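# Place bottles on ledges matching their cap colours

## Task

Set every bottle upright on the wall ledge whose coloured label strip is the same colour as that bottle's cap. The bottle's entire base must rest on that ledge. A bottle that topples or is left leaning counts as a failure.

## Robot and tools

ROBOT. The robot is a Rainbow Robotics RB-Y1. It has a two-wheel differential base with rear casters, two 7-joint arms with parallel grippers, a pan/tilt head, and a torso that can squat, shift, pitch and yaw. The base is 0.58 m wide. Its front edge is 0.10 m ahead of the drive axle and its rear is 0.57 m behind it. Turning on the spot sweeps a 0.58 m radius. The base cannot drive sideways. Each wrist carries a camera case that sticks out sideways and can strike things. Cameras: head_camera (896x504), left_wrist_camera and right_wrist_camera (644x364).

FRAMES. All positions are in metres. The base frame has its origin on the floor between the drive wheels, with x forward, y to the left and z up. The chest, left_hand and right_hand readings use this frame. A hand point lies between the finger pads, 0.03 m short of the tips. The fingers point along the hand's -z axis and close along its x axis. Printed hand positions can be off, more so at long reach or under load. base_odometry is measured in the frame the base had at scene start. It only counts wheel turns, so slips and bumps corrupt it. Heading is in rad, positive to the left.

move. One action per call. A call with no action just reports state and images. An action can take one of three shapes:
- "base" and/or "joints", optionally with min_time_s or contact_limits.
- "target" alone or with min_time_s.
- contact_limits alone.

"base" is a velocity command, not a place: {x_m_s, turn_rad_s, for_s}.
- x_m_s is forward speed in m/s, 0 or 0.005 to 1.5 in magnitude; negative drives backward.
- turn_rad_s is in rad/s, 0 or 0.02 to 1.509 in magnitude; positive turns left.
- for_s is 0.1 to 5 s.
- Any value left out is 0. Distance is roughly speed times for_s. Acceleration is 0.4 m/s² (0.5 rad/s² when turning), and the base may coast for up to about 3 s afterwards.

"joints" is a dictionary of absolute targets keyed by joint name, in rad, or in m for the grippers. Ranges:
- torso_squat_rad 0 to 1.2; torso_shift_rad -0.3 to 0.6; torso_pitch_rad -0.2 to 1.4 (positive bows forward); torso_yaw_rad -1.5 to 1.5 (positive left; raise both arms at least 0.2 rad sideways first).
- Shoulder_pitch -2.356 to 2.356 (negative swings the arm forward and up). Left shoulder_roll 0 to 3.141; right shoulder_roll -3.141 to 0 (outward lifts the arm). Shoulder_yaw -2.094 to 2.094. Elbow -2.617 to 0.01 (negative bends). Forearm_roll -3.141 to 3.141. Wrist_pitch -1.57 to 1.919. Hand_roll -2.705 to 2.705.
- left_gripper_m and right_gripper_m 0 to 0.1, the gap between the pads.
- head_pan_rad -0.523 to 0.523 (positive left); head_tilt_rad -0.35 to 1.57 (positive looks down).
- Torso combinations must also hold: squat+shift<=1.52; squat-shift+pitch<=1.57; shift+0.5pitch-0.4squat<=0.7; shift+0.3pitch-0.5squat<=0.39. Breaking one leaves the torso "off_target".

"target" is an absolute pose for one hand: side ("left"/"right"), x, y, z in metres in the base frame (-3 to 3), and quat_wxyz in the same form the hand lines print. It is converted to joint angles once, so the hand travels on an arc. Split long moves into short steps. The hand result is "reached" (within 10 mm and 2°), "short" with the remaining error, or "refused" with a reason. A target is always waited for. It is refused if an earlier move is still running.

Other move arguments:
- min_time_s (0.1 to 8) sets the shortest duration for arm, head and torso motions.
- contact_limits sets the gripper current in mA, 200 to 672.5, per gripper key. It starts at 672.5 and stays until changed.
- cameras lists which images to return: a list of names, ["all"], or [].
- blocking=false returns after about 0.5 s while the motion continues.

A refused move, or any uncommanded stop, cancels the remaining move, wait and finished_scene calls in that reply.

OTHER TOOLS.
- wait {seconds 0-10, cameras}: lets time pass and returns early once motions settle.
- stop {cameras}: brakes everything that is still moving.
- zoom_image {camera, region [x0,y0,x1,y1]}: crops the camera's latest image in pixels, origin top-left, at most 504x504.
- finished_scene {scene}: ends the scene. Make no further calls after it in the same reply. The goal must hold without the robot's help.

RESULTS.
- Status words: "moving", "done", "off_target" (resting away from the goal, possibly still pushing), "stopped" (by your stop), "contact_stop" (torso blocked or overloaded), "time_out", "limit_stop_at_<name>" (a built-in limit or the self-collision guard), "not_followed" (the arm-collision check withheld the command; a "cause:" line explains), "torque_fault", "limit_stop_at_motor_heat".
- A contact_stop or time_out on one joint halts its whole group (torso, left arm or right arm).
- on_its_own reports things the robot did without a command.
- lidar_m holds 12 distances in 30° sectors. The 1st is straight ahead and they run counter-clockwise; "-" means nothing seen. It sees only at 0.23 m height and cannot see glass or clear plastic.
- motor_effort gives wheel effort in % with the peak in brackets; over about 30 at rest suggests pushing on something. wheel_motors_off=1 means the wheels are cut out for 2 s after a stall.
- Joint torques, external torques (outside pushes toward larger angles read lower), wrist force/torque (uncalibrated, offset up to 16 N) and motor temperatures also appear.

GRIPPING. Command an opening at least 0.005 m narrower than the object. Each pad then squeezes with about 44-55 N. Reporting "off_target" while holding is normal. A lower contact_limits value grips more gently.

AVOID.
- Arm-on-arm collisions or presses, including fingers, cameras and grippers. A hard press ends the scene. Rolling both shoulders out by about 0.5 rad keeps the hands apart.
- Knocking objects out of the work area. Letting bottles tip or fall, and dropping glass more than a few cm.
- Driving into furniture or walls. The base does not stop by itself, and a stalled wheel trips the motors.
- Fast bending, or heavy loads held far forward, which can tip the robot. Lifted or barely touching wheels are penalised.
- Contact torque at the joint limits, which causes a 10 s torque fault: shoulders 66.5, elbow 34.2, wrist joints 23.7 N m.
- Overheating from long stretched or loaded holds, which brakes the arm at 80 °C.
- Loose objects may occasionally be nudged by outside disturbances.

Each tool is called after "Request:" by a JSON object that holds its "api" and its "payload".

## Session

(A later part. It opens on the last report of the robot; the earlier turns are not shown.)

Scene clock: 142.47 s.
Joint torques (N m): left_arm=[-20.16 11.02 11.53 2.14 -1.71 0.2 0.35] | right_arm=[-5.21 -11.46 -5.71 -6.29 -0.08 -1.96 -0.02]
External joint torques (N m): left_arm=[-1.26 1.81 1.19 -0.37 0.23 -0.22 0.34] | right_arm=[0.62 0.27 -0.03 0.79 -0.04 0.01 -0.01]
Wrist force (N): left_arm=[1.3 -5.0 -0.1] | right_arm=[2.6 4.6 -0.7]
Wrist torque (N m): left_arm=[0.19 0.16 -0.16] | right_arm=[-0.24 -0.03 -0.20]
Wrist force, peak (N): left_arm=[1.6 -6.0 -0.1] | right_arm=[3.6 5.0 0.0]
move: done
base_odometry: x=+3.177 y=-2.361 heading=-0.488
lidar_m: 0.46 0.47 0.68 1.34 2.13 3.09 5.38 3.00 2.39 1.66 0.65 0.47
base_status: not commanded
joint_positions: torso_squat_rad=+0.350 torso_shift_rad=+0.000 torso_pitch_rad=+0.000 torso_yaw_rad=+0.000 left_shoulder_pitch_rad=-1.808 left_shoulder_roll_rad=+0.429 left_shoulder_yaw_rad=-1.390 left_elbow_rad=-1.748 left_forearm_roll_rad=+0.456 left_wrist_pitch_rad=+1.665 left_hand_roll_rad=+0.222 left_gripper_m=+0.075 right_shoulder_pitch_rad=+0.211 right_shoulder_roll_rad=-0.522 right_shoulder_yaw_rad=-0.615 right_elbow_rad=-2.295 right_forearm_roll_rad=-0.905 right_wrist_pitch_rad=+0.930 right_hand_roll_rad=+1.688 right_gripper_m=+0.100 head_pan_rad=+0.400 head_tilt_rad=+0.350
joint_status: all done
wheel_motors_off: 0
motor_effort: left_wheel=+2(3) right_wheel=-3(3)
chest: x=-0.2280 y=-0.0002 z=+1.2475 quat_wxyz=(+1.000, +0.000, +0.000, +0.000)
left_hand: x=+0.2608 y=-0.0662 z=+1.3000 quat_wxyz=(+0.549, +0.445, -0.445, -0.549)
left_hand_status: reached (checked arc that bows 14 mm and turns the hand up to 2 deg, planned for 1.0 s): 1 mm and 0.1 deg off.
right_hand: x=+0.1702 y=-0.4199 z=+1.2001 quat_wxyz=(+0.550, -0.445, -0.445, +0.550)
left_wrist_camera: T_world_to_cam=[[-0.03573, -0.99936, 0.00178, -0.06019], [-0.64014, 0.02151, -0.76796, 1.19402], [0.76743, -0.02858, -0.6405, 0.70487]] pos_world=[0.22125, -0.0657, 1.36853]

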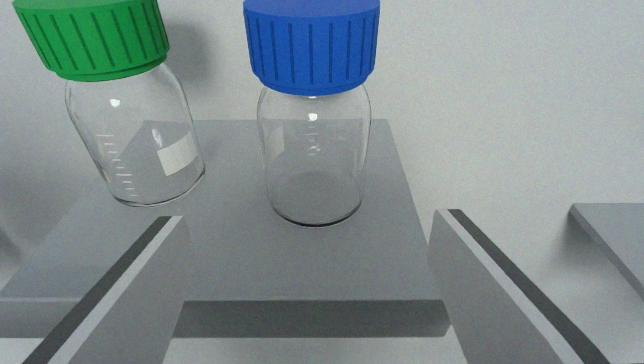

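Request:
{"api": "move", "payload": {"target": {"side": "left", "x": 0.18, "y": -0.03, "z": 1.335, "quat_wxyz": [0.5495, 0.445, -0.445, -0.5495]}, "min_time_s": 0.9}}

Request:
{"api": "move", "payload": {"target": {"side": "left", "x": 0.17, "y": 0.2, "z": 1.36, "quat_wxyz": [0.5495, 0.445, -0.445, -0.5495]}, "min_time_s": 1.2}}

Request:
{"api": "move", "payload": {"target": {"side": "left", "x": 0.18, "y": 0.33, "z": 1.3, "quat_wxyz": [0.5495, 0.445, -0.445, -0.5495]}, "min_time_s": 1.2, "cameras": ["left_wrist_camera", "head_camera"]}}

Scene clock: 144.57 s.
Joint torques (N m): left_arm=[-16.5 9.46 10.46 2.71 -1.73 0.4 0.41] | right_arm=[-5.38 -11.59 -5.33 -6.52 -0.26 -1.9 0.26]
External joint torques (N m): left_arm=[-0.61 1.15 0.94 -0.42 0.07 -0.21 0.4] | right_arm=[0.45 0.14 0.35 0.56 -0.22 0.07 0.27]
Wrist force (N): left_arm=[1.0 -5.2 -0.2] | right_arm=[3.1 5.1 -1.7]
Wrist torque (N m): left_arm=[0.22 0.14 -0.16] | right_arm=[-0.29 0.07 -0.23]
Wrist force, peak (N): left_arm=[1.3 -6.2 -0.3] | right_arm=[2.8 5.9 -0.8]
move: done
base_odometry: x=+3.177 y=-2.361 heading=-0.488
lidar_m: 0.45 0.48 0.67 1.34 2.13 3.07 5.38 3.00 2.40 1.66 0.65 0.47
base_status: not commanded
joint_positions: torso_squat_rad=+0.350 torso_shift_rad=+0.000 torso_pitch_rad=+0.000 torso_yaw_rad=+0.000 left_shoulder_pitch_rad=-1.903 left_shoulder_roll_rad=+0.558 left_shoulder_yaw_rad=-1.303 left_elbow_rad=-2.121 left_forearm_roll_rad=+0.626 left_wrist_pitch_rad=+1.919 left_hand_roll_rad=+0.318 left_gripper_m=+0.075 right_shoulder_pitch_rad=+0.211 right_shoulder_roll_rad=-0.522 right_shoulder_yaw_rad=-0.615 right_elbow_rad=-2.295 right_forearm_roll_rad=-0.905 right_wrist_pitch_rad=+0.930 right_hand_roll_rad=+1.688 right_gripper_m=+0.100 head_pan_rad=+0.400 head_tilt_rad=+0.350
joint_status: all done
wheel_motors_off: 0
motor_effort: left_wheel=+2(3) right_wheel=-2(4)
chest: x=-0.2280 y=-0.0002 z=+1.2475 quat_wxyz=(+1.000, +0.000, +0.000, +0.000)
left_hand: x=+0.1807 y=-0.0301 z=+1.3349 quat_wxyz=(+0.549, +0.445, -0.445, -0.550)
left_hand_status: reached (checked arc that bows 11 mm and turns the hand up to 2 deg, planned for 0.9 s): 1 mm and 0.1 deg off.
right_hand: x=+0.1702 y=-0.4199 z=+1.2001 quat_wxyz=(+0.550, -0.445, -0.445, +0.550)
pictures: none

Scene clock: 146.13 s.
Joint torques (N m): left_arm=[-11.18 2.68 8.84 5.02 -1.94 0.36 0.19] | right_arm=[-4.73 -11.83 -5.85 -6.2 -0.04 -1.91 0.05]
External joint torques (N m): left_arm=[-0.39 0.09 0.9 -0.01 -0.03 0.15 0.18] | right_arm=[1.11 -0.1 -0.17 0.87 0 0.07 0.05]
Wrist force (N): left_arm=[1.2 -5.0 -0.4] | right_arm=[2.7 5.0 -0.4]
Wrist torque (N m): left_arm=[0.18 0.16 -0.03] | right_arm=[-0.29 0.00 -0.24]
Wrist force, peak (N): left_arm=[1.0 -6.9 -0.2] | right_arm=[3.7 5.1 -0.5]
move: short
base_odometry: x=+3.177 y=-2.361 heading=-0.488
lidar_m: 0.46 0.48 0.68 1.34 2.13 3.07 5.38 3.00 2.40 1.66 0.65 0.47
base_status: not commanded
joint_positions: torso_squat_rad=+0.350 torso_shift_rad=+0.000 torso_pitch_rad=+0.000 torso_yaw_rad=+0.000 left_shoulder_pitch_rad=-1.764 left_shoulder_roll_rad=+1.600 left_shoulder_yaw_rad=-1.260 left_elbow_rad=-2.617 left_forearm_roll_rad=+0.749 left_wrist_pitch_rad=+1.394 left_hand_roll_rad=+0.119 left_gripper_m=+0.075 right_shoulder_pitch_rad=+0.211 right_shoulder_roll_rad=-0.522 right_shoulder_yaw_rad=-0.615 right_elbow_rad=-2.295 right_forearm_roll_rad=-0.905 right_wrist_pitch_rad=+0.930 right_hand_roll_rad=+1.688 right_gripper_m=+0.100 head_pan_rad=+0.400 head_tilt_rad=+0.350
joint_status: all done
wheel_motors_off: 0
motor_effort: left_wheel=+3(3) right_wheel=-3(4)
chest: x=-0.2280 y=-0.0001 z=+1.2475 quat_wxyz=(+1.000, +0.000, +0.000, +0.000)
left_hand: x=+0.1708 y=+0.2001 z=+1.3604 quat_wxyz=(+0.561, +0.435, -0.431, -0.557)
left_hand_status: short (checked arc that bows 38 mm and turns the hand up to 6 deg, as near as the solve gets, planned for 1.2 s): 1 mm and 2.6 deg off. The place is met; only the turn is off.
right_hand: x=+0.1702 y=-0.4198 z=+1.2001 quat_wxyz=(+0.550, -0.445, -0.445, +0.550)
pictures: none

Scene clock: 147.67 s.
Joint torques (N m): left_arm=[-7.58 4.75 7.7 3.08 -1.18 0.55 0.47] | right_arm=[-5.15 -11.86 -6.08 -6.34 -0.01 -1.86 0.31]
External joint torques (N m): left_arm=[-0.37 0.85 -1.33 0.52 0.08 0.09 0.46] | right_arm=[0.68 -0.13 -0.4 0.74 0.03 0.11 0.32]
Wrist force (N): left_arm=[1.1 -5.0 -0.4] | right_arm=[3.0 5.0 -0.5]
Wrist torque (N m): left_arm=[0.19 0.14 -0.16] | right_arm=[-0.29 0.04 -0.21]
Wrist force, peak (N): left_arm=[0.9 -5.6 0.2] | right_arm=[3.7 5.3 0.2]
move: done
base_odometry: x=+3.177 y=-2.361 heading=-0.488
lidar_m: 0.45 0.48 0.68 1.34 2.13 3.08 5.38 3.00 2.40 1.67 0.64 0.47
base_status: not commanded
joint_positions: torso_squat_rad=+0.350 torso_shift_rad=+0.000 torso_pitch_rad=+0.000 torso_yaw_rad=+0.000 left_shoulder_pitch_rad=-1.468 left_shoulder_roll_rad=+2.079 left_shoulder_yaw_rad=-1.567 left_elbow_rad=-2.554 left_forearm_roll_rad=+0.147 left_wrist_pitch_rad=+0.757 left_hand_roll_rad=+0.243 left_gripper_m=+0.075 right_shoulder_pitch_rad=+0.211 right_shoulder_roll_rad=-0.522 right_shoulder_yaw_rad=-0.615 right_elbow_rad=-2.295 right_forearm_roll_rad=-0.905 right_wrist_pitch_rad=+0.930 right_hand_roll_rad=+1.688 right_gripper_m=+0.100 head_pan_rad=+0.400 head_tilt_rad=+0.350
joint_status: all done
wheel_motors_off: 0
motor_effort: left_wheel=+3(3) right_wheel=-3(4)
chest: x=-0.2280 y=-0.0002 z=+1.2475 quat_wxyz=(+1.000, +0.000, +0.000, +0.000)
left_hand: x=+0.1799 y=+0.3297 z=+1.3002 quat_wxyz=(+0.550, +0.444, -0.444, -0.550)
left_hand_status: reached (checked arc that bows 20 mm and turns the hand up to 5 deg, planned for 1.2 s): 0 mm and 0.2 deg off.
right_hand: x=+0.1702 y=-0.4199 z=+1.2001 quat_wxyz=(+0.550, -0.445, -0.445, +0.550)
pictures: head_camera, left_wrist_camera
head_camera: T_world_to_cam=[[0.36338, -0.93134, 0.02393, 0.04474], [-0.27828, -0.13302, -0.95124, 1.37811], [0.88911, 0.339, -0.30751, 0.57152]] pos_world=[-0.1409, 0.03124, 1.48559]
left_wrist_camera: T_world_to_cam=[[-0.0368, -0.99932, 0.002, 0.33251], [-0.64233, 0.02212, -0.76611, 1.13164], [0.76555, -0.02948, -0.64271, 0.78191]] pos_world=[0.14053, 0.3303, 1.36883]

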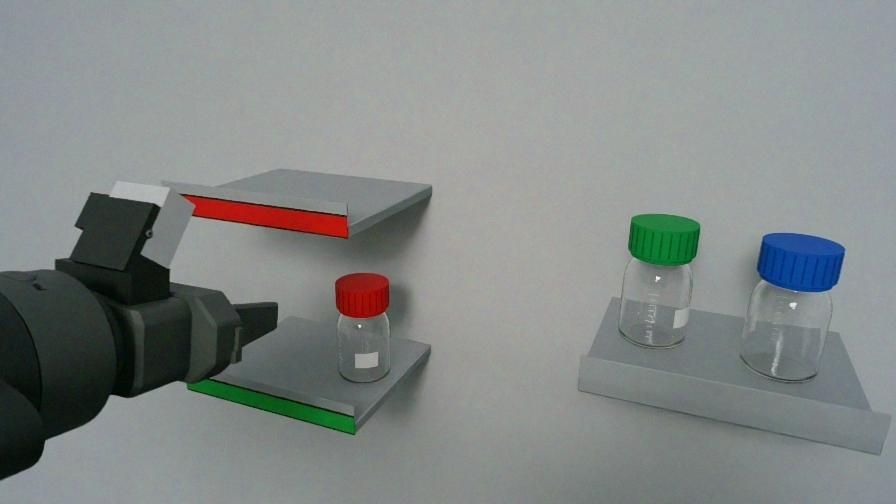

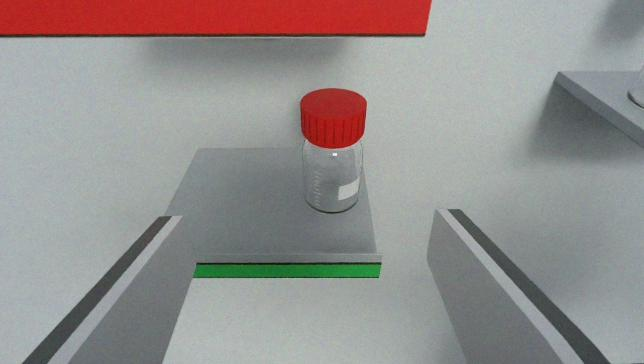

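Request:
{"api": "move", "payload": {"joints": {"left_shoulder_pitch_rad": 0.183, "left_shoulder_roll_rad": 0.461, "left_shoulder_yaw_rad": 0.243, "left_elbow_rad": -2.405, "left_forearm_roll_rad": 0.349, "left_wrist_pitch_rad": 0.679, "left_hand_roll_rad": -1.342, "left_gripper_m": 0.1}, "min_time_s": 2.0, "cameras": ["left_wrist_camera", "head_camera"]}}

Scene clock: 151.57 s.
Joint torques (N m): left_arm=[-8.45 8.29 5.07 -8.15 -0.29 -2.3 0.49] | right_arm=[-4.95 -11.96 -5.3 -6.61 -0.12 -2.01 0.16]
External joint torques (N m): left_arm=[-1.06 0.84 0.1 0.06 -0.08 -0.31 0.47] | right_arm=[0.88 -0.22 0.38 0.46 -0.08 -0.04 0.17]
Wrist force (N): left_arm=[1.1 -5.2 1.3] | right_arm=[2.7 4.8 0.2]
Wrist torque (N m): left_arm=[0.22 0.14 -0.03] | right_arm=[-0.26 0.00 -0.22]
Wrist force, peak (N): left_arm=[3.0 -5.6 -1.3] | right_arm=[4.0 5.0 -0.6]
move: done
base_odometry: x=+3.177 y=-2.361 heading=-0.488
lidar_m: 0.45 0.47 0.68 1.33 2.12 3.08 5.38 3.00 2.40 1.67 0.64 0.48
base_status: not commanded
joint_positions: torso_squat_rad=+0.350 torso_shift_rad=+0.000 torso_pitch_rad=+0.000 torso_yaw_rad=+0.000 left_shoulder_pitch_rad=+0.183 left_shoulder_roll_rad=+0.461 left_shoulder_yaw_rad=+0.243 left_elbow_rad=-2.405 left_forearm_roll_rad=+0.349 left_wrist_pitch_rad=+0.679 left_hand_roll_rad=-1.342 left_gripper_m=+0.100 right_shoulder_pitch_rad=+0.211 right_shoulder_roll_rad=-0.522 right_shoulder_yaw_rad=-0.615 right_elbow_rad=-2.295 right_forearm_roll_rad=-0.905 right_wrist_pitch_rad=+0.930 right_hand_roll_rad=+1.688 right_gripper_m=+0.100 head_pan_rad=+0.400 head_tilt_rad=+0.350
joint_status: all done
wheel_motors_off: 0
motor_effort: left_wheel=+3(3) right_wheel=-2(4)
chest: x=-0.2280 y=-0.0002 z=+1.2475 quat_wxyz=(+1.000, +0.000, +0.000, +0.000)
left_hand: x=+0.1999 y=+0.3298 z=+1.2202 quat_wxyz=(+0.501, +0.501, -0.500, -0.499)
right_hand: x=+0.1702 y=-0.4199 z=+1.2001 quat_wxyz=(+0.550, -0.445, -0.445, +0.550)
pictures: head_camera, left_wrist_camera
head_camera: T_world_to_cam=[[0.36338, -0.93134, 0.02393, 0.04474], [-0.27828, -0.13302, -0.95124, 1.37811], [0.88911, 0.339, -0.30751, 0.57152]] pos_world=[-0.1409, 0.03124, 1.48559]
left_wrist_camera: T_world_to_cam=[[-0.03383, -0.99942, -0.00477, 0.34107], [-0.46657, 0.02001, -0.88426, 1.19286], [0.88384, -0.02769, -0.46698, 0.47651]] pos_world=[0.14694, 0.3302, 1.27894]

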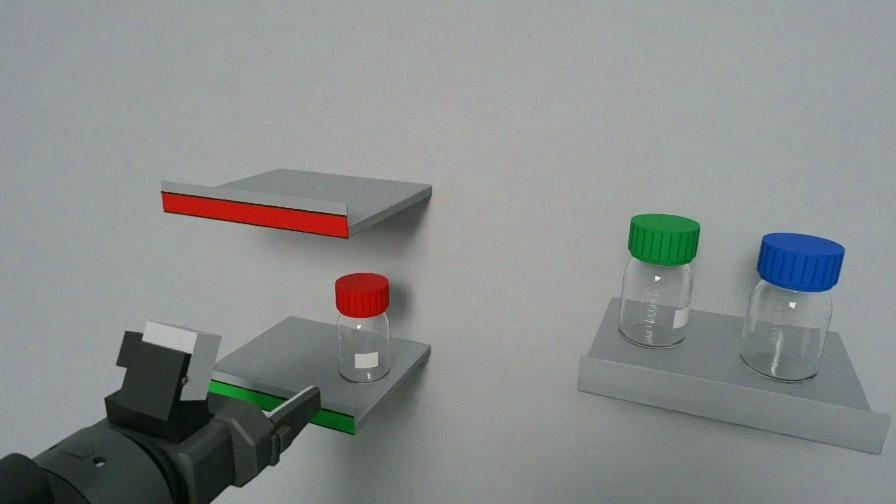

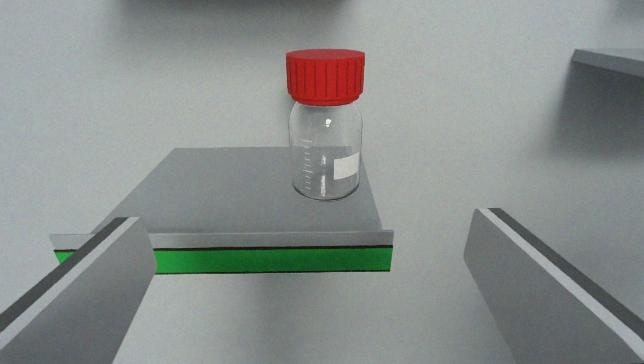

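Request:
{"api": "move", "payload": {"target": {"side": "right", "x": 0.2, "y": -0.22, "z": 1.26, "quat_wxyz": [0.4731, -0.3831, -0.4993, 0.6165]}, "min_time_s": 1.2}}

Request:
{"api": "move", "payload": {"target": {"side": "right", "x": 0.245, "y": -0.1, "z": 1.298, "quat_wxyz": [0.4731, -0.3831, -0.4993, 0.6165]}, "min_time_s": 1.0, "cameras": ["right_wrist_camera", "head_camera"]}}

Scene clock: 153.60 s.
Joint torques (N m): left_arm=[-8.35 8.02 4.86 -8.12 -0.24 -2.02 0.43] | right_arm=[-10.89 -9.18 -2.84 -4.5 0.57 -1.83 -0.02]
External joint torques (N m): left_arm=[-0.95 0.57 -0.11 0.1 -0.04 -0.04 0.42] | right_arm=[-0.13 -1.48 2.03 0.57 -0.05 0.07 -0.01]
Wrist force (N): left_arm=[0.8 -5.0 1.1] | right_arm=[2.9 4.3 0.2]
Wrist torque (N m): left_arm=[0.17 0.10 -0.03] | right_arm=[-0.17 -0.01 -0.06]
Wrist force, peak (N): left_arm=[1.1 -5.4 1.0] | right_arm=[3.0 5.6 -0.9]
move: done
base_odometry: x=+3.177 y=-2.361 heading=-0.488
lidar_m: 0.46 0.48 0.68 1.34 2.13 3.08 5.38 2.99 2.40 1.66 0.64 0.48
base_status: not commanded
joint_positions: torso_squat_rad=+0.350 torso_shift_rad=+0.000 torso_pitch_rad=+0.000 torso_yaw_rad=+0.000 left_shoulder_pitch_rad=+0.183 left_shoulder_roll_rad=+0.461 left_shoulder_yaw_rad=+0.243 left_elbow_rad=-2.405 left_forearm_roll_rad=+0.349 left_wrist_pitch_rad=+0.679 left_hand_roll_rad=-1.342 left_gripper_m=+0.100 right_shoulder_pitch_rad=-0.175 right_shoulder_roll_rad=-0.561 right_shoulder_yaw_rad=-0.159 right_elbow_rad=-2.535 right_forearm_roll_rad=-0.555 right_wrist_pitch_rad=+1.246 right_hand_roll_rad=+1.283 right_gripper_m=+0.100 head_pan_rad=+0.400 head_tilt_rad=+0.350
joint_status: all done
wheel_motors_off: 0
motor_effort: left_wheel=+3(3) right_wheel=-3(4)
chest: x=-0.2280 y=-0.0002 z=+1.2475 quat_wxyz=(+1.000, +0.000, +0.000, +0.000)
left_hand: x=+0.1999 y=+0.3298 z=+1.2202 quat_wxyz=(+0.501, +0.501, -0.500, -0.499)
right_hand: x=+0.1997 y=-0.2203 z=+1.2604 quat_wxyz=(+0.472, -0.383, -0.501, +0.616)
right_hand_status: reached (checked arc that bows 17 mm and turns the hand up to 16 deg, planned for 1.2 s): 1 mm and 0.2 deg off.
pictures: none

Scene clock: 154.93 s.
Joint torques (N m): left_arm=[-7.95 8 5.09 -8.39 -0.3 -2.06 0.45] | right_arm=[-15.63 -4.14 -3.32 -4.1 0.68 -1.71 -0.09]
External joint torques (N m): left_arm=[-0.55 0.55 0.12 -0.18 -0.1 -0.08 0.44] | right_arm=[0.44 -0.33 1.67 0.63 -0.27 0.06 -0.08]
Wrist force (N): left_arm=[0.9 -5.5 1.2] | right_arm=[2.9 4.2 -0.3]
Wrist torque (N m): left_arm=[0.23 0.12 -0.02] | right_arm=[-0.16 0.04 -0.03]
Wrist force, peak (N): left_arm=[0.9 -5.5 1.2] | right_arm=[3.8 5.0 -1.3]
move: done
base_odometry: x=+3.177 y=-2.361 heading=-0.488
lidar_m: 0.46 0.49 0.68 1.34 2.13 3.07 5.38 2.99 2.40 1.66 0.64 0.48
base_status: not commanded
joint_positions: torso_squat_rad=+0.350 torso_shift_rad=+0.000 torso_pitch_rad=+0.000 torso_yaw_rad=+0.000 left_shoulder_pitch_rad=+0.183 left_shoulder_roll_rad=+0.461 left_shoulder_yaw_rad=+0.243 left_elbow_rad=-2.405 left_forearm_roll_rad=+0.349 left_wrist_pitch_rad=+0.679 left_hand_roll_rad=-1.342 left_gripper_m=+0.100 right_shoulder_pitch_rad=-0.633 right_shoulder_roll_rad=-0.380 right_shoulder_yaw_rad=+0.238 right_elbow_rad=-2.349 right_forearm_roll_rad=-0.156 right_wrist_pitch_rad=+1.480 right_hand_roll_rad=+1.097 right_gripper_m=+0.100 head_pan_rad=+0.400 head_tilt_rad=+0.350
joint_status: all done
wheel_motors_off: 0
motor_effort: left_wheel=+3(4) right_wheel=-3(4)
chest: x=-0.2280 y=-0.0002 z=+1.2475 quat_wxyz=(+1.000, +0.000, +0.000, +0.000)
left_hand: x=+0.1999 y=+0.3297 z=+1.2202 quat_wxyz=(+0.501, +0.501, -0.500, -0.499)
right_hand: x=+0.2449 y=-0.1001 z=+1.2981 quat_wxyz=(+0.473, -0.383, -0.499, +0.616)
right_hand_status: reached (checked arc that bows 17 mm and turns the hand up to 4 deg, planned for 1.0 s): 0 mm and 0.0 deg off.
pictures: head_camera, right_wrist_camera
head_camera: T_world_to_cam=[[0.36338, -0.93134, 0.02393, 0.04474], [-0.27828, -0.13302, -0.95124, 1.37811], [0.88911, 0.339, -0.30751, 0.57152]] pos_world=[-0.1409, 0.03124, 1.48559]
right_wrist_camera: T_world_to_cam=[[0.25279, -0.96603, 0.05377, -0.23329], [-0.63355, -0.20728, -0.74542, 1.12909], [0.73124, 0.15437, -0.66442, 0.77092]] pos_world=[0.21058, -0.11034, 1.36641]

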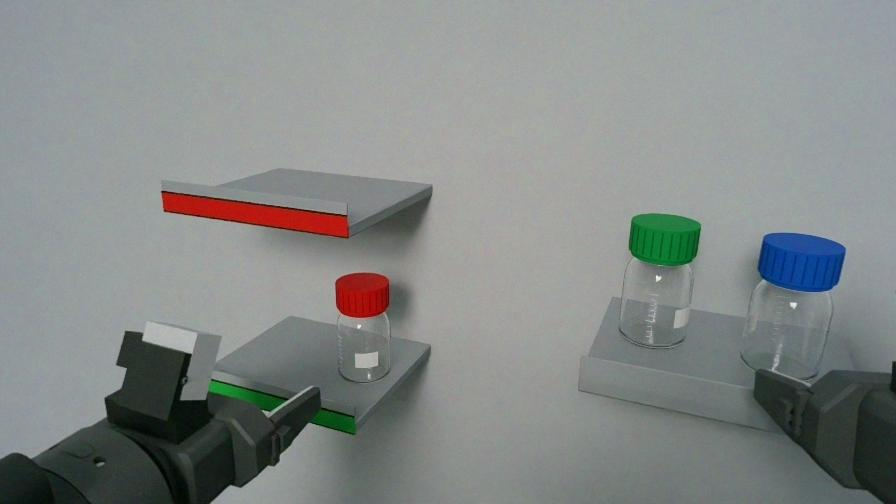

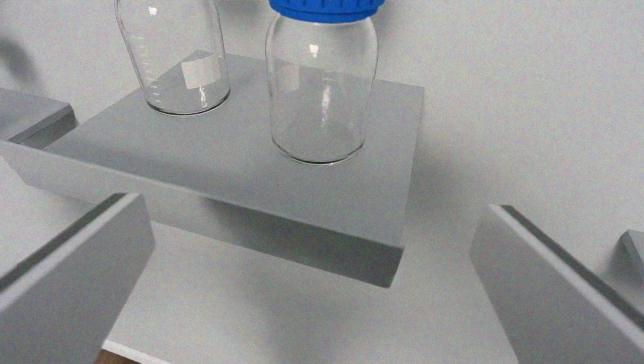

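Request:
{"api": "move", "payload": {"target": {"side": "right", "x": 0.3, "y": -0.085, "z": 1.298, "quat_wxyz": [0.4731, -0.3831, -0.4993, 0.6165]}, "min_time_s": 0.7}}

Request:
{"api": "move", "payload": {"target": {"side": "right", "x": 0.348, "y": -0.072, "z": 1.297, "quat_wxyz": [0.4731, -0.3831, -0.4993, 0.6165]}, "min_time_s": 0.8, "cameras": ["right_wrist_camera", "head_camera"]}}

Scene clock: 156.40 s.
Joint torques (N m): left_arm=[-7.74 8.09 4.99 -8.25 -0.34 -2.02 0.42] | right_arm=[-18.04 -3.64 -3.04 -5.25 0.77 -1.59 -0.07]
External joint torques (N m): left_arm=[-0.34 0.63 0.01 -0.04 -0.14 -0.03 0.41] | right_arm=[0.43 0.4 2.33 0.57 -0.13 0.2 -0.07]
Wrist force (N): left_arm=[0.8 -5.2 0.9] | right_arm=[2.7 5.1 0.0]
Wrist torque (N m): left_arm=[0.22 0.10 -0.05] | right_arm=[-0.30 0.05 -0.19]
Wrist force, peak (N): left_arm=[1.3 -5.3 1.2] | right_arm=[3.4 6.0 -0.7]
move: done
base_odometry: x=+3.177 y=-2.361 heading=-0.488
lidar_m: 0.45 0.48 0.67 1.34 2.13 3.08 5.38 3.01 2.41 1.67 0.64 0.48
base_status: not commanded
joint_positions: torso_squat_rad=+0.350 torso_shift_rad=+0.000 torso_pitch_rad=+0.000 torso_yaw_rad=+0.000 left_shoulder_pitch_rad=+0.183 left_shoulder_roll_rad=+0.461 left_shoulder_yaw_rad=+0.243 left_elbow_rad=-2.405 left_forearm_roll_rad=+0.349 left_wrist_pitch_rad=+0.679 left_hand_roll_rad=-1.342 left_gripper_m=+0.100 right_shoulder_pitch_rad=-0.731 right_shoulder_roll_rad=-0.346 right_shoulder_yaw_rad=+0.246 right_elbow_rad=-2.095 right_forearm_roll_rad=-0.148 right_wrist_pitch_rad=+1.331 right_hand_roll_rad=+1.121 right_gripper_m=+0.100 head_pan_rad=+0.400 head_tilt_rad=+0.350
joint_status: all done
wheel_motors_off: 0
motor_effort: left_wheel=+3(4) right_wheel=-2(4)
chest: x=-0.2280 y=-0.0002 z=+1.2475 quat_wxyz=(+1.000, +0.000, +0.000, +0.000)
left_hand: x=+0.1999 y=+0.3297 z=+1.2202 quat_wxyz=(+0.500, +0.501, -0.500, -0.499)
right_hand: x=+0.3000 y=-0.0852 z=+1.2981 quat_wxyz=(+0.473, -0.383, -0.499, +0.616)
right_hand_status: reached (checked arc that bows 9 mm and turns the hand up to 1 deg, planned for 0.7 s): 0 mm and 0.0 deg off.
pictures: none

Scene clock: 157.63 s.
Joint torques (N m): left_arm=[-7.6 7.92 4.97 -8.37 -0.2 -2.1 0.37] | right_arm=[-19.86 -4.06 -3.28 -5.94 0.59 -1.44 0.01]
External joint torques (N m): left_arm=[-0.21 0.47 0 -0.16 0.01 -0.11 0.36] | right_arm=[0.72 0.4 2.22 0.79 -0.26 0.37 0.02]
Wrist force (N): left_arm=[1.0 -5.2 1.1] | right_arm=[3.5 4.7 -0.9]
Wrist torque (N m): left_arm=[0.22 0.13 -0.03] | right_arm=[-0.30 0.09 -0.15]
Wrist force, peak (N): left_arm=[1.0 -5.6 1.0] | right_arm=[2.8 -7.7 5.2]
move: done
base_odometry: x=+3.177 y=-2.361 heading=-0.488
lidar_m: 0.46 0.48 0.68 1.34 2.13 3.08 5.38 2.99 2.41 1.66 0.64 0.48
base_status: not commanded
joint_positions: torso_squat_rad=+0.350 torso_shift_rad=+0.000 torso_pitch_rad=+0.000 torso_yaw_rad=+0.000 left_shoulder_pitch_rad=+0.183 left_shoulder_roll_rad=+0.461 left_shoulder_yaw_rad=+0.243 left_elbow_rad=-2.405 left_forearm_roll_rad=+0.349 left_wrist_pitch_rad=+0.679 left_hand_roll_rad=-1.342 left_gripper_m=+0.100 right_shoulder_pitch_rad=-0.828 right_shoulder_roll_rad=-0.313 right_shoulder_yaw_rad=+0.248 right_elbow_rad=-1.852 right_forearm_roll_rad=-0.146 right_wrist_pitch_rad=+1.192 right_hand_roll_rad=+1.142 right_gripper_m=+0.100 head_pan_rad=+0.400 head_tilt_rad=+0.350
joint_status: all done
wheel_motors_off: 0
motor_effort: left_wheel=+3(4) right_wheel=-3(4)
chest: x=-0.2280 y=-0.0002 z=+1.2475 quat_wxyz=(+1.000, +0.000, +0.000, +0.000)
left_hand: x=+0.1999 y=+0.3297 z=+1.2202 quat_wxyz=(+0.500, +0.501, -0.500, -0.499)
right_hand: x=+0.3480 y=-0.0722 z=+1.2971 quat_wxyz=(+0.473, -0.383, -0.499, +0.616)
right_hand_status: reached (checked arc that bows 9 mm and turns the hand up to 1 deg, planned for 0.8 s): 0 mm and 0.0 deg off.
pictures: head_camera, right_wrist_camera
head_camera: T_world_to_cam=[[0.36337, -0.93134, 0.0239, 0.04479], [-0.27829, -0.13299, -0.95125, 1.37811], [0.88911, 0.339, -0.30751, 0.57152]] pos_world=[-0.1409, 0.03124, 1.48559]
right_wrist_camera: T_world_to_cam=[[0.25244, -0.96612, 0.05369, -0.23203], [-0.63361, -0.20699, -0.74545, 1.19956], [0.73131, 0.15416, -0.6644, 0.69061]] pos_world=[0.31358, -0.08234, 1.36551]

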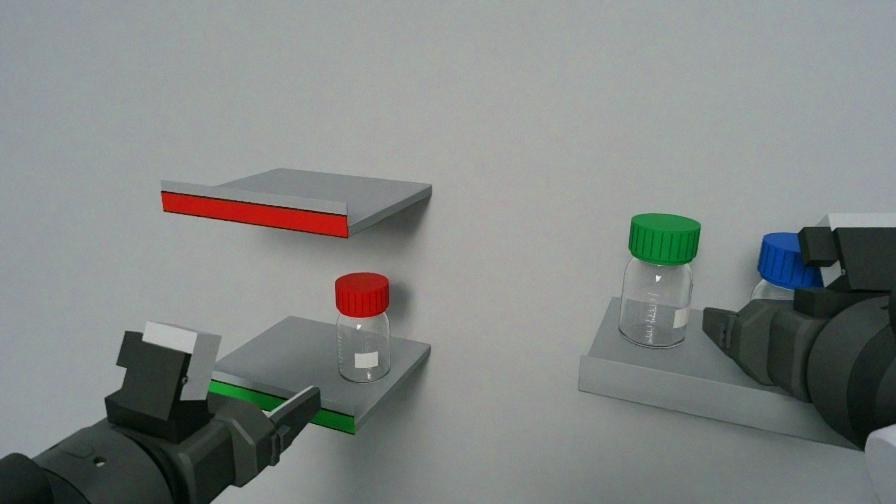

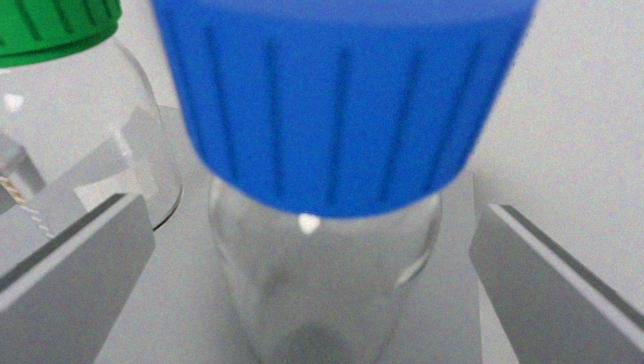

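Request:
{"api": "move", "payload": {"joints": {"right_gripper_m": 0.04}, "cameras": ["right_wrist_camera"]}}

Request:
{"api": "move", "payload": {"target": {"side": "right", "x": 0.348, "y": -0.073, "z": 1.326, "quat_wxyz": [0.4731, -0.3831, -0.4993, 0.6165]}, "min_time_s": 0.7, "cameras": ["right_wrist_camera", "head_camera"]}}

Scene clock: 159.60 s.
Joint torques (N m): left_arm=[-7.6 7.73 5.18 -8.38 -0.22 -2.14 0.33] | right_arm=[-20.3 -4.23 -3.12 -5.82 0.54 -1.43 0.24]
External joint torques (N m): left_arm=[-0.21 0.28 0.21 -0.16 -0.01 -0.16 0.31] | right_arm=[0.29 0.23 2.38 0.91 -0.31 0.37 0.25]
Wrist force (N): left_arm=[0.7 -5.4 1.1] | right_arm=[2.6 4.7 -1.0]
Wrist torque (N m): left_arm=[0.24 0.09 -0.05] | right_arm=[-0.27 0.02 -0.15]
Wrist force, peak (N): left_arm=[1.1 -5.5 1.1] | right_arm=[3.6 5.5 -0.8]
move: off_target
base_odometry: x=+3.177 y=-2.361 heading=-0.488
lidar_m: 0.46 0.48 0.67 1.34 2.12 3.07 5.38 3.00 2.39 1.66 0.64 0.48
base_status: not commanded
joint_positions: torso_squat_rad=+0.350 torso_shift_rad=+0.000 torso_pitch_rad=+0.000 torso_yaw_rad=+0.000 left_shoulder_pitch_rad=+0.183 left_shoulder_roll_rad=+0.461 left_shoulder_yaw_rad=+0.243 left_elbow_rad=-2.405 left_forearm_roll_rad=+0.349 left_wrist_pitch_rad=+0.679 left_hand_roll_rad=-1.342 left_gripper_m=+0.100 right_shoulder_pitch_rad=-0.828 right_shoulder_roll_rad=-0.313 right_shoulder_yaw_rad=+0.248 right_elbow_rad=-1.852 right_forearm_roll_rad=-0.146 right_wrist_pitch_rad=+1.192 right_hand_roll_rad=+1.142 right_gripper_m=+0.055 head_pan_rad=+0.400 head_tilt_rad=+0.350
joint_status: right_gripper_m off_target (ended at +0.055, target +0.040)
wheel_motors_off: 0
motor_effort: left_wheel=+3(4) right_wheel=-3(4)
chest: x=-0.2280 y=-0.0002 z=+1.2475 quat_wxyz=(+1.000, +0.000, +0.000, +0.000)
left_hand: x=+0.1999 y=+0.3297 z=+1.2202 quat_wxyz=(+0.500, +0.501, -0.500, -0.499)
right_hand: x=+0.3480 y=-0.0722 z=+1.2971 quat_wxyz=(+0.473, -0.383, -0.499, +0.616)
right_wrist_camera: T_world_to_cam=[[0.25245, -0.96612, 0.0537, -0.23204], [-0.63361, -0.20699, -0.74545, 1.19956], [0.73131, 0.15416, -0.6644, 0.69061]] pos_world=[0.31358, -0.08234, 1.36551]

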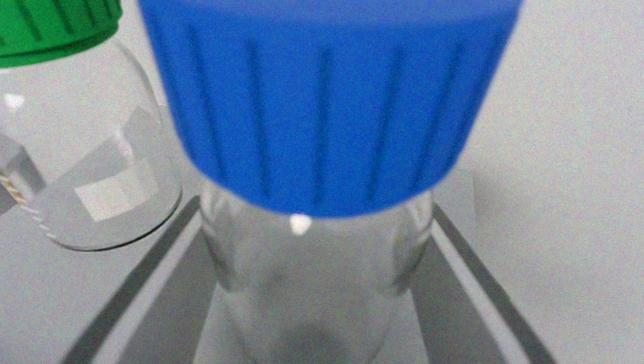

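Scene clock: 160.63 s.
Joint torques (N m): left_arm=[-7.97 8.43 5.13 -8.27 -0.26 -2.11 0.46] | right_arm=[-21.2 -6.3 -6.35 -5.46 0.81 -1.74 0.16]
External joint torques (N m): left_arm=[-0.58 0.97 0.16 -0.06 -0.06 -0.13 0.44] | right_arm=[-0.18 -1.29 -0.84 0.77 -0.04 0.08 0.17]
Wrist force (N): left_arm=[0.8 -4.9 1.2] | right_arm=[3.7 5.4 -1.0]
Wrist torque (N m): left_arm=[0.18 0.11 -0.05] | right_arm=[-0.13 0.14 -0.17]
Wrist force, peak (N): left_arm=[1.1 -5.4 1.2] | right_arm=[3.0 7.0 -1.3]
move: done
base_odometry: x=+3.177 y=-2.361 heading=-0.488
lidar_m: 0.45 0.48 0.67 1.34 2.13 3.08 5.38 3.00 2.39 1.66 0.64 0.47
base_status: not commanded
joint_positions: torso_squat_rad=+0.350 torso_shift_rad=+0.000 torso_pitch_rad=+0.000 torso_yaw_rad=+0.000 left_shoulder_pitch_rad=+0.183 left_shoulder_roll_rad=+0.461 left_shoulder_yaw_rad=+0.243 left_elbow_rad=-2.405 left_forearm_roll_rad=+0.349 left_wrist_pitch_rad=+0.679 left_hand_roll_rad=-1.342 left_gripper_m=+0.100 right_shoulder_pitch_rad=-0.906 right_shoulder_roll_rad=-0.324 right_shoulder_yaw_rad=+0.219 right_elbow_rad=-1.840 right_forearm_roll_rad=-0.185 right_wrist_pitch_rad=+1.255 right_hand_roll_rad=+1.150 right_gripper_m=+0.055 head_pan_rad=+0.400 head_tilt_rad=+0.350
joint_status: all done
wheel_motors_off: 0
motor_effort: left_wheel=+3(3) right_wheel=-3(4)
chest: x=-0.2280 y=-0.0002 z=+1.2475 quat_wxyz=(+1.000, +0.000, +0.000, +0.000)
left_hand: x=+0.1999 y=+0.3297 z=+1.2202 quat_wxyz=(+0.500, +0.501, -0.500, -0.499)
right_hand: x=+0.3479 y=-0.0728 z=+1.3257 quat_wxyz=(+0.473, -0.383, -0.499, +0.617)
right_hand_status: reached (checked arc that bows 2 mm and turns the hand up to 0 deg, planned for 0.7 s): 0 mm and 0.0 deg off.
pictures: head_camera, right_wrist_camera
head_camera: T_world_to_cam=[[0.36338, -0.93134, 0.02393, 0.04474], [-0.27828, -0.13302, -0.95124, 1.37811], [0.88911, 0.339, -0.30751, 0.57152]] pos_world=[-0.1409, 0.03124, 1.48559]
right_wrist_camera: T_world_to_cam=[[0.25311, -0.96594, 0.05376, -0.23453], [-0.63398, -0.20759, -0.74497, 1.22013], [0.73076, 0.15447, -0.66493, 0.71067]] pos_world=[0.31358, -0.08304, 1.39411]

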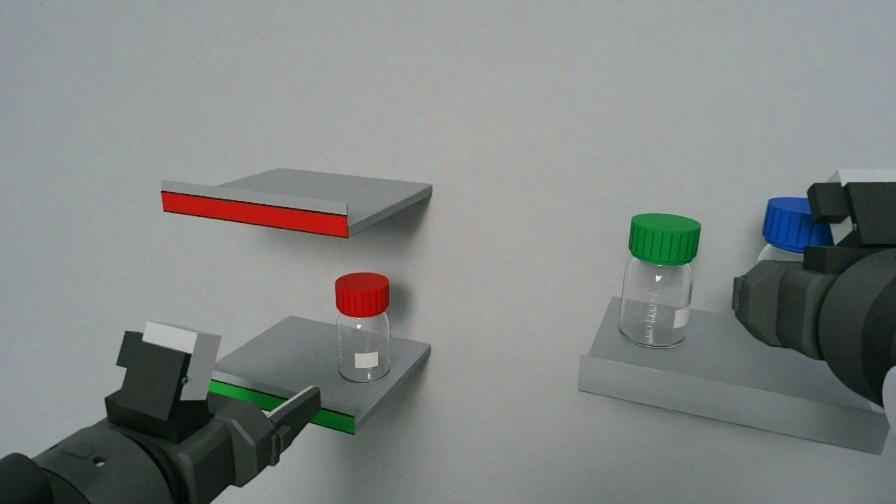

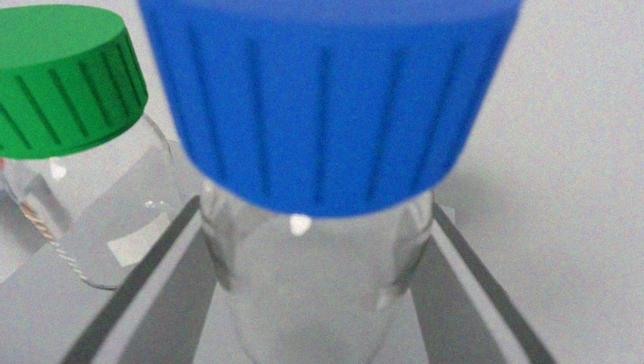

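Request:
{"api": "move", "payload": {"target": {"side": "right", "x": 0.26, "y": -0.097, "z": 1.34, "quat_wxyz": [0.4731, -0.3831, -0.4993, 0.6165]}, "min_time_s": 0.9}}

Request:
{"api": "move", "payload": {"target": {"side": "right", "x": 0.19, "y": -0.22, "z": 1.38, "quat_wxyz": [0.4731, -0.3831, -0.4993, 0.6165]}, "min_time_s": 1.0}}

Request:
{"api": "move", "payload": {"target": {"side": "right", "x": 0.19, "y": -0.38, "z": 1.435, "quat_wxyz": [0.5495, -0.445, -0.445, 0.5495]}, "min_time_s": 1.2, "cameras": ["right_wrist_camera"]}}

Request:
{"api": "move", "payload": {"joints": {"head_pan_rad": -0.4}, "cameras": ["head_camera"]}}

Scene clock: 163.07 s.
Joint torques (N m): left_arm=[-7.87 8.19 4.98 -8.22 -0.19 -2.02 0.43] | right_arm=[-16.95 -5.8 -5.57 -3.94 0.86 -2.14 -0.16]
External joint torques (N m): left_arm=[-0.48 0.74 0.01 0 0.02 -0.04 0.42] | right_arm=[0.71 -1.17 -0.43 0 -0.08 -0.37 -0.15]
Wrist force (N): left_arm=[0.9 -5.1 1.1] | right_arm=[3.7 5.9 -0.5]
Wrist torque (N m): left_arm=[0.19 0.11 -0.04] | right_arm=[-0.23 0.13 -0.05]
Wrist force, peak (N): left_arm=[1.0 -5.5 0.9] | right_arm=[3.1 6.6 -1.6]
move: done
base_odometry: x=+3.177 y=-2.361 heading=-0.488
lidar_m: 0.46 0.48 0.67 1.33 2.13 3.08 5.38 3.00 2.41 1.66 0.64 0.48
base_status: not commanded
joint_positions: torso_squat_rad=+0.350 torso_shift_rad=+0.000 torso_pitch_rad=+0.000 torso_yaw_rad=+0.000 left_shoulder_pitch_rad=+0.183 left_shoulder_roll_rad=+0.461 left_shoulder_yaw_rad=+0.243 left_elbow_rad=-2.405 left_forearm_roll_rad=+0.349 left_wrist_pitch_rad=+0.679 left_hand_roll_rad=-1.342 left_gripper_m=+0.100 right_shoulder_pitch_rad=-0.803 right_shoulder_roll_rad=-0.386 right_shoulder_yaw_rad=+0.185 right_elbow_rad=-2.255 right_forearm_roll_rad=-0.227 right_wrist_pitch_rad=+1.553 right_hand_roll_rad=+1.100 right_gripper_m=+0.055 head_pan_rad=+0.400 head_tilt_rad=+0.350
joint_status: all done
wheel_motors_off: 0
motor_effort: left_wheel=+3(4) right_wheel=-4(4)
chest: x=-0.2280 y=-0.0002 z=+1.2475 quat_wxyz=(+1.000, +0.000, +0.000, +0.000)
left_hand: x=+0.1999 y=+0.3297 z=+1.2202 quat_wxyz=(+0.500, +0.501, -0.500, -0.499)
right_hand: x=+0.2603 y=-0.0967 z=+1.3399 quat_wxyz=(+0.473, -0.383, -0.499, +0.617)
right_hand_status: reached (checked arc that bows 14 mm and turns the hand up to 2 deg, planned for 0.9 s): 0 mm and 0.0 deg off.
pictures: none

Scene clock: 164.40 s.
Joint torques (N m): left_arm=[-7.92 8.25 5.5 -8.42 -0.18 -2.1 0.46] | right_arm=[-13.33 -9.68 -3.05 -1.12 0.82 -2.2 -0.07]
External joint torques (N m): left_arm=[-0.53 0.79 0.52 -0.2 0.02 -0.11 0.44] | right_arm=[1.11 -1.18 0.29 -0.14 0.1 -0.34 -0.06]
Wrist force (N): left_arm=[0.9 -5.5 1.2] | right_arm=[3.2 6.1 -0.9]
Wrist torque (N m): left_arm=[0.25 0.11 -0.05] | right_arm=[-0.17 0.06 -0.23]
Wrist force, peak (N): left_arm=[0.9 -5.5 1.2] | right_arm=[5.3 5.8 -1.0]
move: done
base_odometry: x=+3.177 y=-2.361 heading=-0.488
lidar_m: 0.45 0.47 0.67 1.34 2.13 3.08 5.38 3.00 2.40 1.66 0.64 0.48
base_status: not commanded
joint_positions: torso_squat_rad=+0.350 torso_shift_rad=+0.000 torso_pitch_rad=+0.000 torso_yaw_rad=+0.000 left_shoulder_pitch_rad=+0.183 left_shoulder_roll_rad=+0.461 left_shoulder_yaw_rad=+0.243 left_elbow_rad=-2.405 left_forearm_roll_rad=+0.349 left_wrist_pitch_rad=+0.679 left_hand_roll_rad=-1.342 left_gripper_m=+0.100 right_shoulder_pitch_rad=-0.704 right_shoulder_roll_rad=-0.600 right_shoulder_yaw_rad=-0.326 right_elbow_rad=-2.485 right_forearm_roll_rad=-0.729 right_wrist_pitch_rad=+1.760 right_hand_roll_rad=+1.198 right_gripper_m=+0.055 head_pan_rad=+0.400 head_tilt_rad=+0.350
joint_status: all done
wheel_motors_off: 0
motor_effort: left_wheel=+3(4) right_wheel=-2(4)
chest: x=-0.2280 y=-0.0002 z=+1.2475 quat_wxyz=(+1.000, +0.000, +0.000, +0.000)
left_hand: x=+0.1999 y=+0.3297 z=+1.2202 quat_wxyz=(+0.500, +0.501, -0.500, -0.499)
right_hand: x=+0.1898 y=-0.2198 z=+1.3801 quat_wxyz=(+0.473, -0.384, -0.499, +0.616)
right_hand_status: reached (checked arc that bows 16 mm and turns the hand up to 4 deg, planned for 1.0 s): 0 mm and 0.1 deg off.
pictures: none

Scene clock: 165.93 s.
Joint torques (N m): left_arm=[-7.71 8.24 4.82 -8.37 -0.3 -2.06 0.44] | right_arm=[-14.61 -14.69 -3.3 -1.27 0.21 -1.94 0.12]
External joint torques (N m): left_arm=[-0.31 0.78 -0.15 -0.15 -0.1 -0.07 0.43] | right_arm=[-0.93 -2.07 -1.13 0.24 -0.17 0.01 0.13]
Wrist force (N): left_arm=[1.1 -5.2 0.7] | right_arm=[2.1 5.4 -1.5]
Wrist torque (N m): left_arm=[0.19 0.14 -0.05] | right_arm=[-0.17 -0.09 -0.19]
Wrist force, peak (N): left_arm=[1.3 -5.5 1.0] | right_arm=[3.3 6.7 -1.7]
move: done
base_odometry: x=+3.177 y=-2.361 heading=-0.488
lidar_m: 0.46 0.49 0.68 1.33 2.13 3.07 5.38 2.99 2.39 1.66 0.64 0.47
base_status: not commanded
joint_positions: torso_squat_rad=+0.350 torso_shift_rad=+0.000 torso_pitch_rad=+0.000 torso_yaw_rad=+0.000 left_shoulder_pitch_rad=+0.183 left_shoulder_roll_rad=+0.461 left_shoulder_yaw_rad=+0.243 left_elbow_rad=-2.405 left_forearm_roll_rad=+0.349 left_wrist_pitch_rad=+0.679 left_hand_roll_rad=-1.342 left_gripper_m=+0.100 right_shoulder_pitch_rad=-0.736 right_shoulder_roll_rad=-0.825 right_shoulder_yaw_rad=-0.641 right_elbow_rad=-2.213 right_forearm_roll_rad=-0.803 right_wrist_pitch_rad=+1.805 right_hand_roll_rad=+1.369 right_gripper_m=+0.055 head_pan_rad=+0.400 head_tilt_rad=+0.350
joint_status: all done
wheel_motors_off: 0
motor_effort: left_wheel=+3(4) right_wheel=-2(4)
chest: x=-0.2280 y=-0.0002 z=+1.2475 quat_wxyz=(+1.000, +0.000, +0.000, +0.000)
left_hand: x=+0.1999 y=+0.3297 z=+1.2202 quat_wxyz=(+0.500, +0.501, -0.500, -0.499)
right_hand: x=+0.1899 y=-0.3799 z=+1.4347 quat_wxyz=(+0.550, -0.445, -0.445, +0.549)
right_hand_status: reached (checked arc that bows 10 mm and turns the hand up to 15 deg, planned for 1.2 s): 0 mm and 0.0 deg off.
right_wrist_camera: T_world_to_cam=[[-0.00622, -0.99854, 0.05365, -0.45995], [-0.6659, -0.03589, -0.74518, 1.20905], [0.74602, -0.04036, -0.6647, 0.86877]] pos_world=[0.15412, -0.38082, 1.50311]

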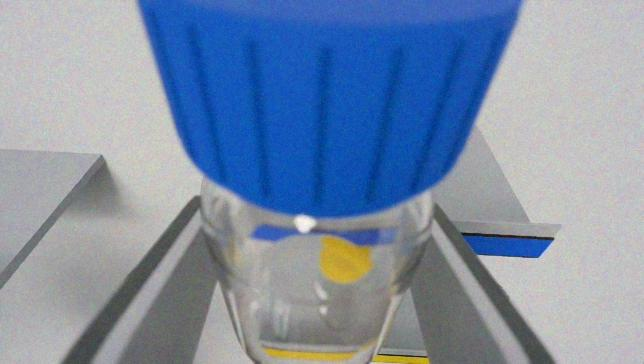

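Scene clock: 167.13 s.
Joint torques (N m): left_arm=[-7.85 8.13 5.09 -8.38 -0.32 -2.06 0.42] | right_arm=[-15.16 -14.37 -3.5 -1.32 0.07 -2.01 0.11]
External joint torques (N m): left_arm=[-0.46 0.67 0.12 -0.17 -0.11 -0.08 0.4] | right_arm=[-1.48 -1.75 -1.33 0.19 -0.31 -0.06 0.12]
Wrist force (N): left_arm=[1.0 -5.1 1.0] | right_arm=[2.8 5.6 -0.7]
Wrist torque (N m): left_arm=[0.20 0.12 -0.03] | right_arm=[-0.16 0.02 -0.18]
Wrist force, peak (N): left_arm=[1.1 -5.4 1.3] | right_arm=[3.2 6.7 -1.3]
move: done
base_odometry: x=+3.177 y=-2.361 heading=-0.488
lidar_m: 0.46 0.48 0.68 1.34 2.13 3.08 5.38 3.00 2.40 1.66 0.64 0.47
base_status: not commanded
joint_positions: torso_squat_rad=+0.350 torso_shift_rad=+0.000 torso_pitch_rad=+0.000 torso_yaw_rad=+0.000 left_shoulder_pitch_rad=+0.183 left_shoulder_roll_rad=+0.461 left_shoulder_yaw_rad=+0.243 left_elbow_rad=-2.405 left_forearm_roll_rad=+0.349 left_wrist_pitch_rad=+0.679 left_hand_roll_rad=-1.342 left_gripper_m=+0.100 right_shoulder_pitch_rad=-0.736 right_shoulder_roll_rad=-0.825 right_shoulder_yaw_rad=-0.641 right_elbow_rad=-2.213 right_forearm_roll_rad=-0.803 right_wrist_pitch_rad=+1.805 right_hand_roll_rad=+1.369 right_gripper_m=+0.055 head_pan_rad=-0.400 head_tilt_rad=+0.350
joint_status: all done
wheel_motors_off: 0
motor_effort: left_wheel=+4(4) right_wheel=-3(4)
chest: x=-0.2280 y=-0.0002 z=+1.2475 quat_wxyz=(+1.000, +0.000, +0.000, +0.000)
left_hand: x=+0.1999 y=+0.3297 z=+1.2202 quat_wxyz=(+0.500, +0.501, -0.500, -0.499)
right_hand: x=+0.1899 y=-0.3799 z=+1.4347 quat_wxyz=(+0.550, -0.445, -0.445, +0.549)
head_camera: T_world_to_cam=[[-0.41487, -0.90957, 0.02386, -0.11557], [-0.28973, 0.1072, -0.95109, 1.37554], [0.86252, -0.40149, -0.308, 0.5665]] pos_world=[-0.13803, -0.02513, 1.48549]

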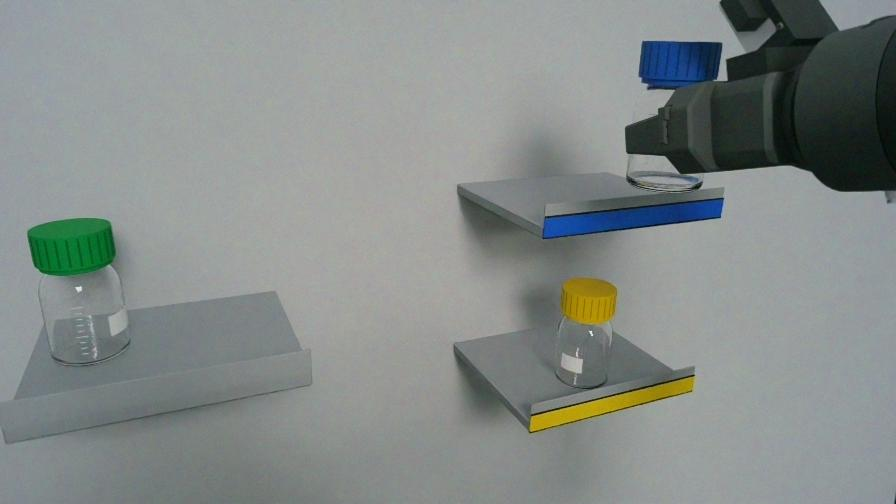

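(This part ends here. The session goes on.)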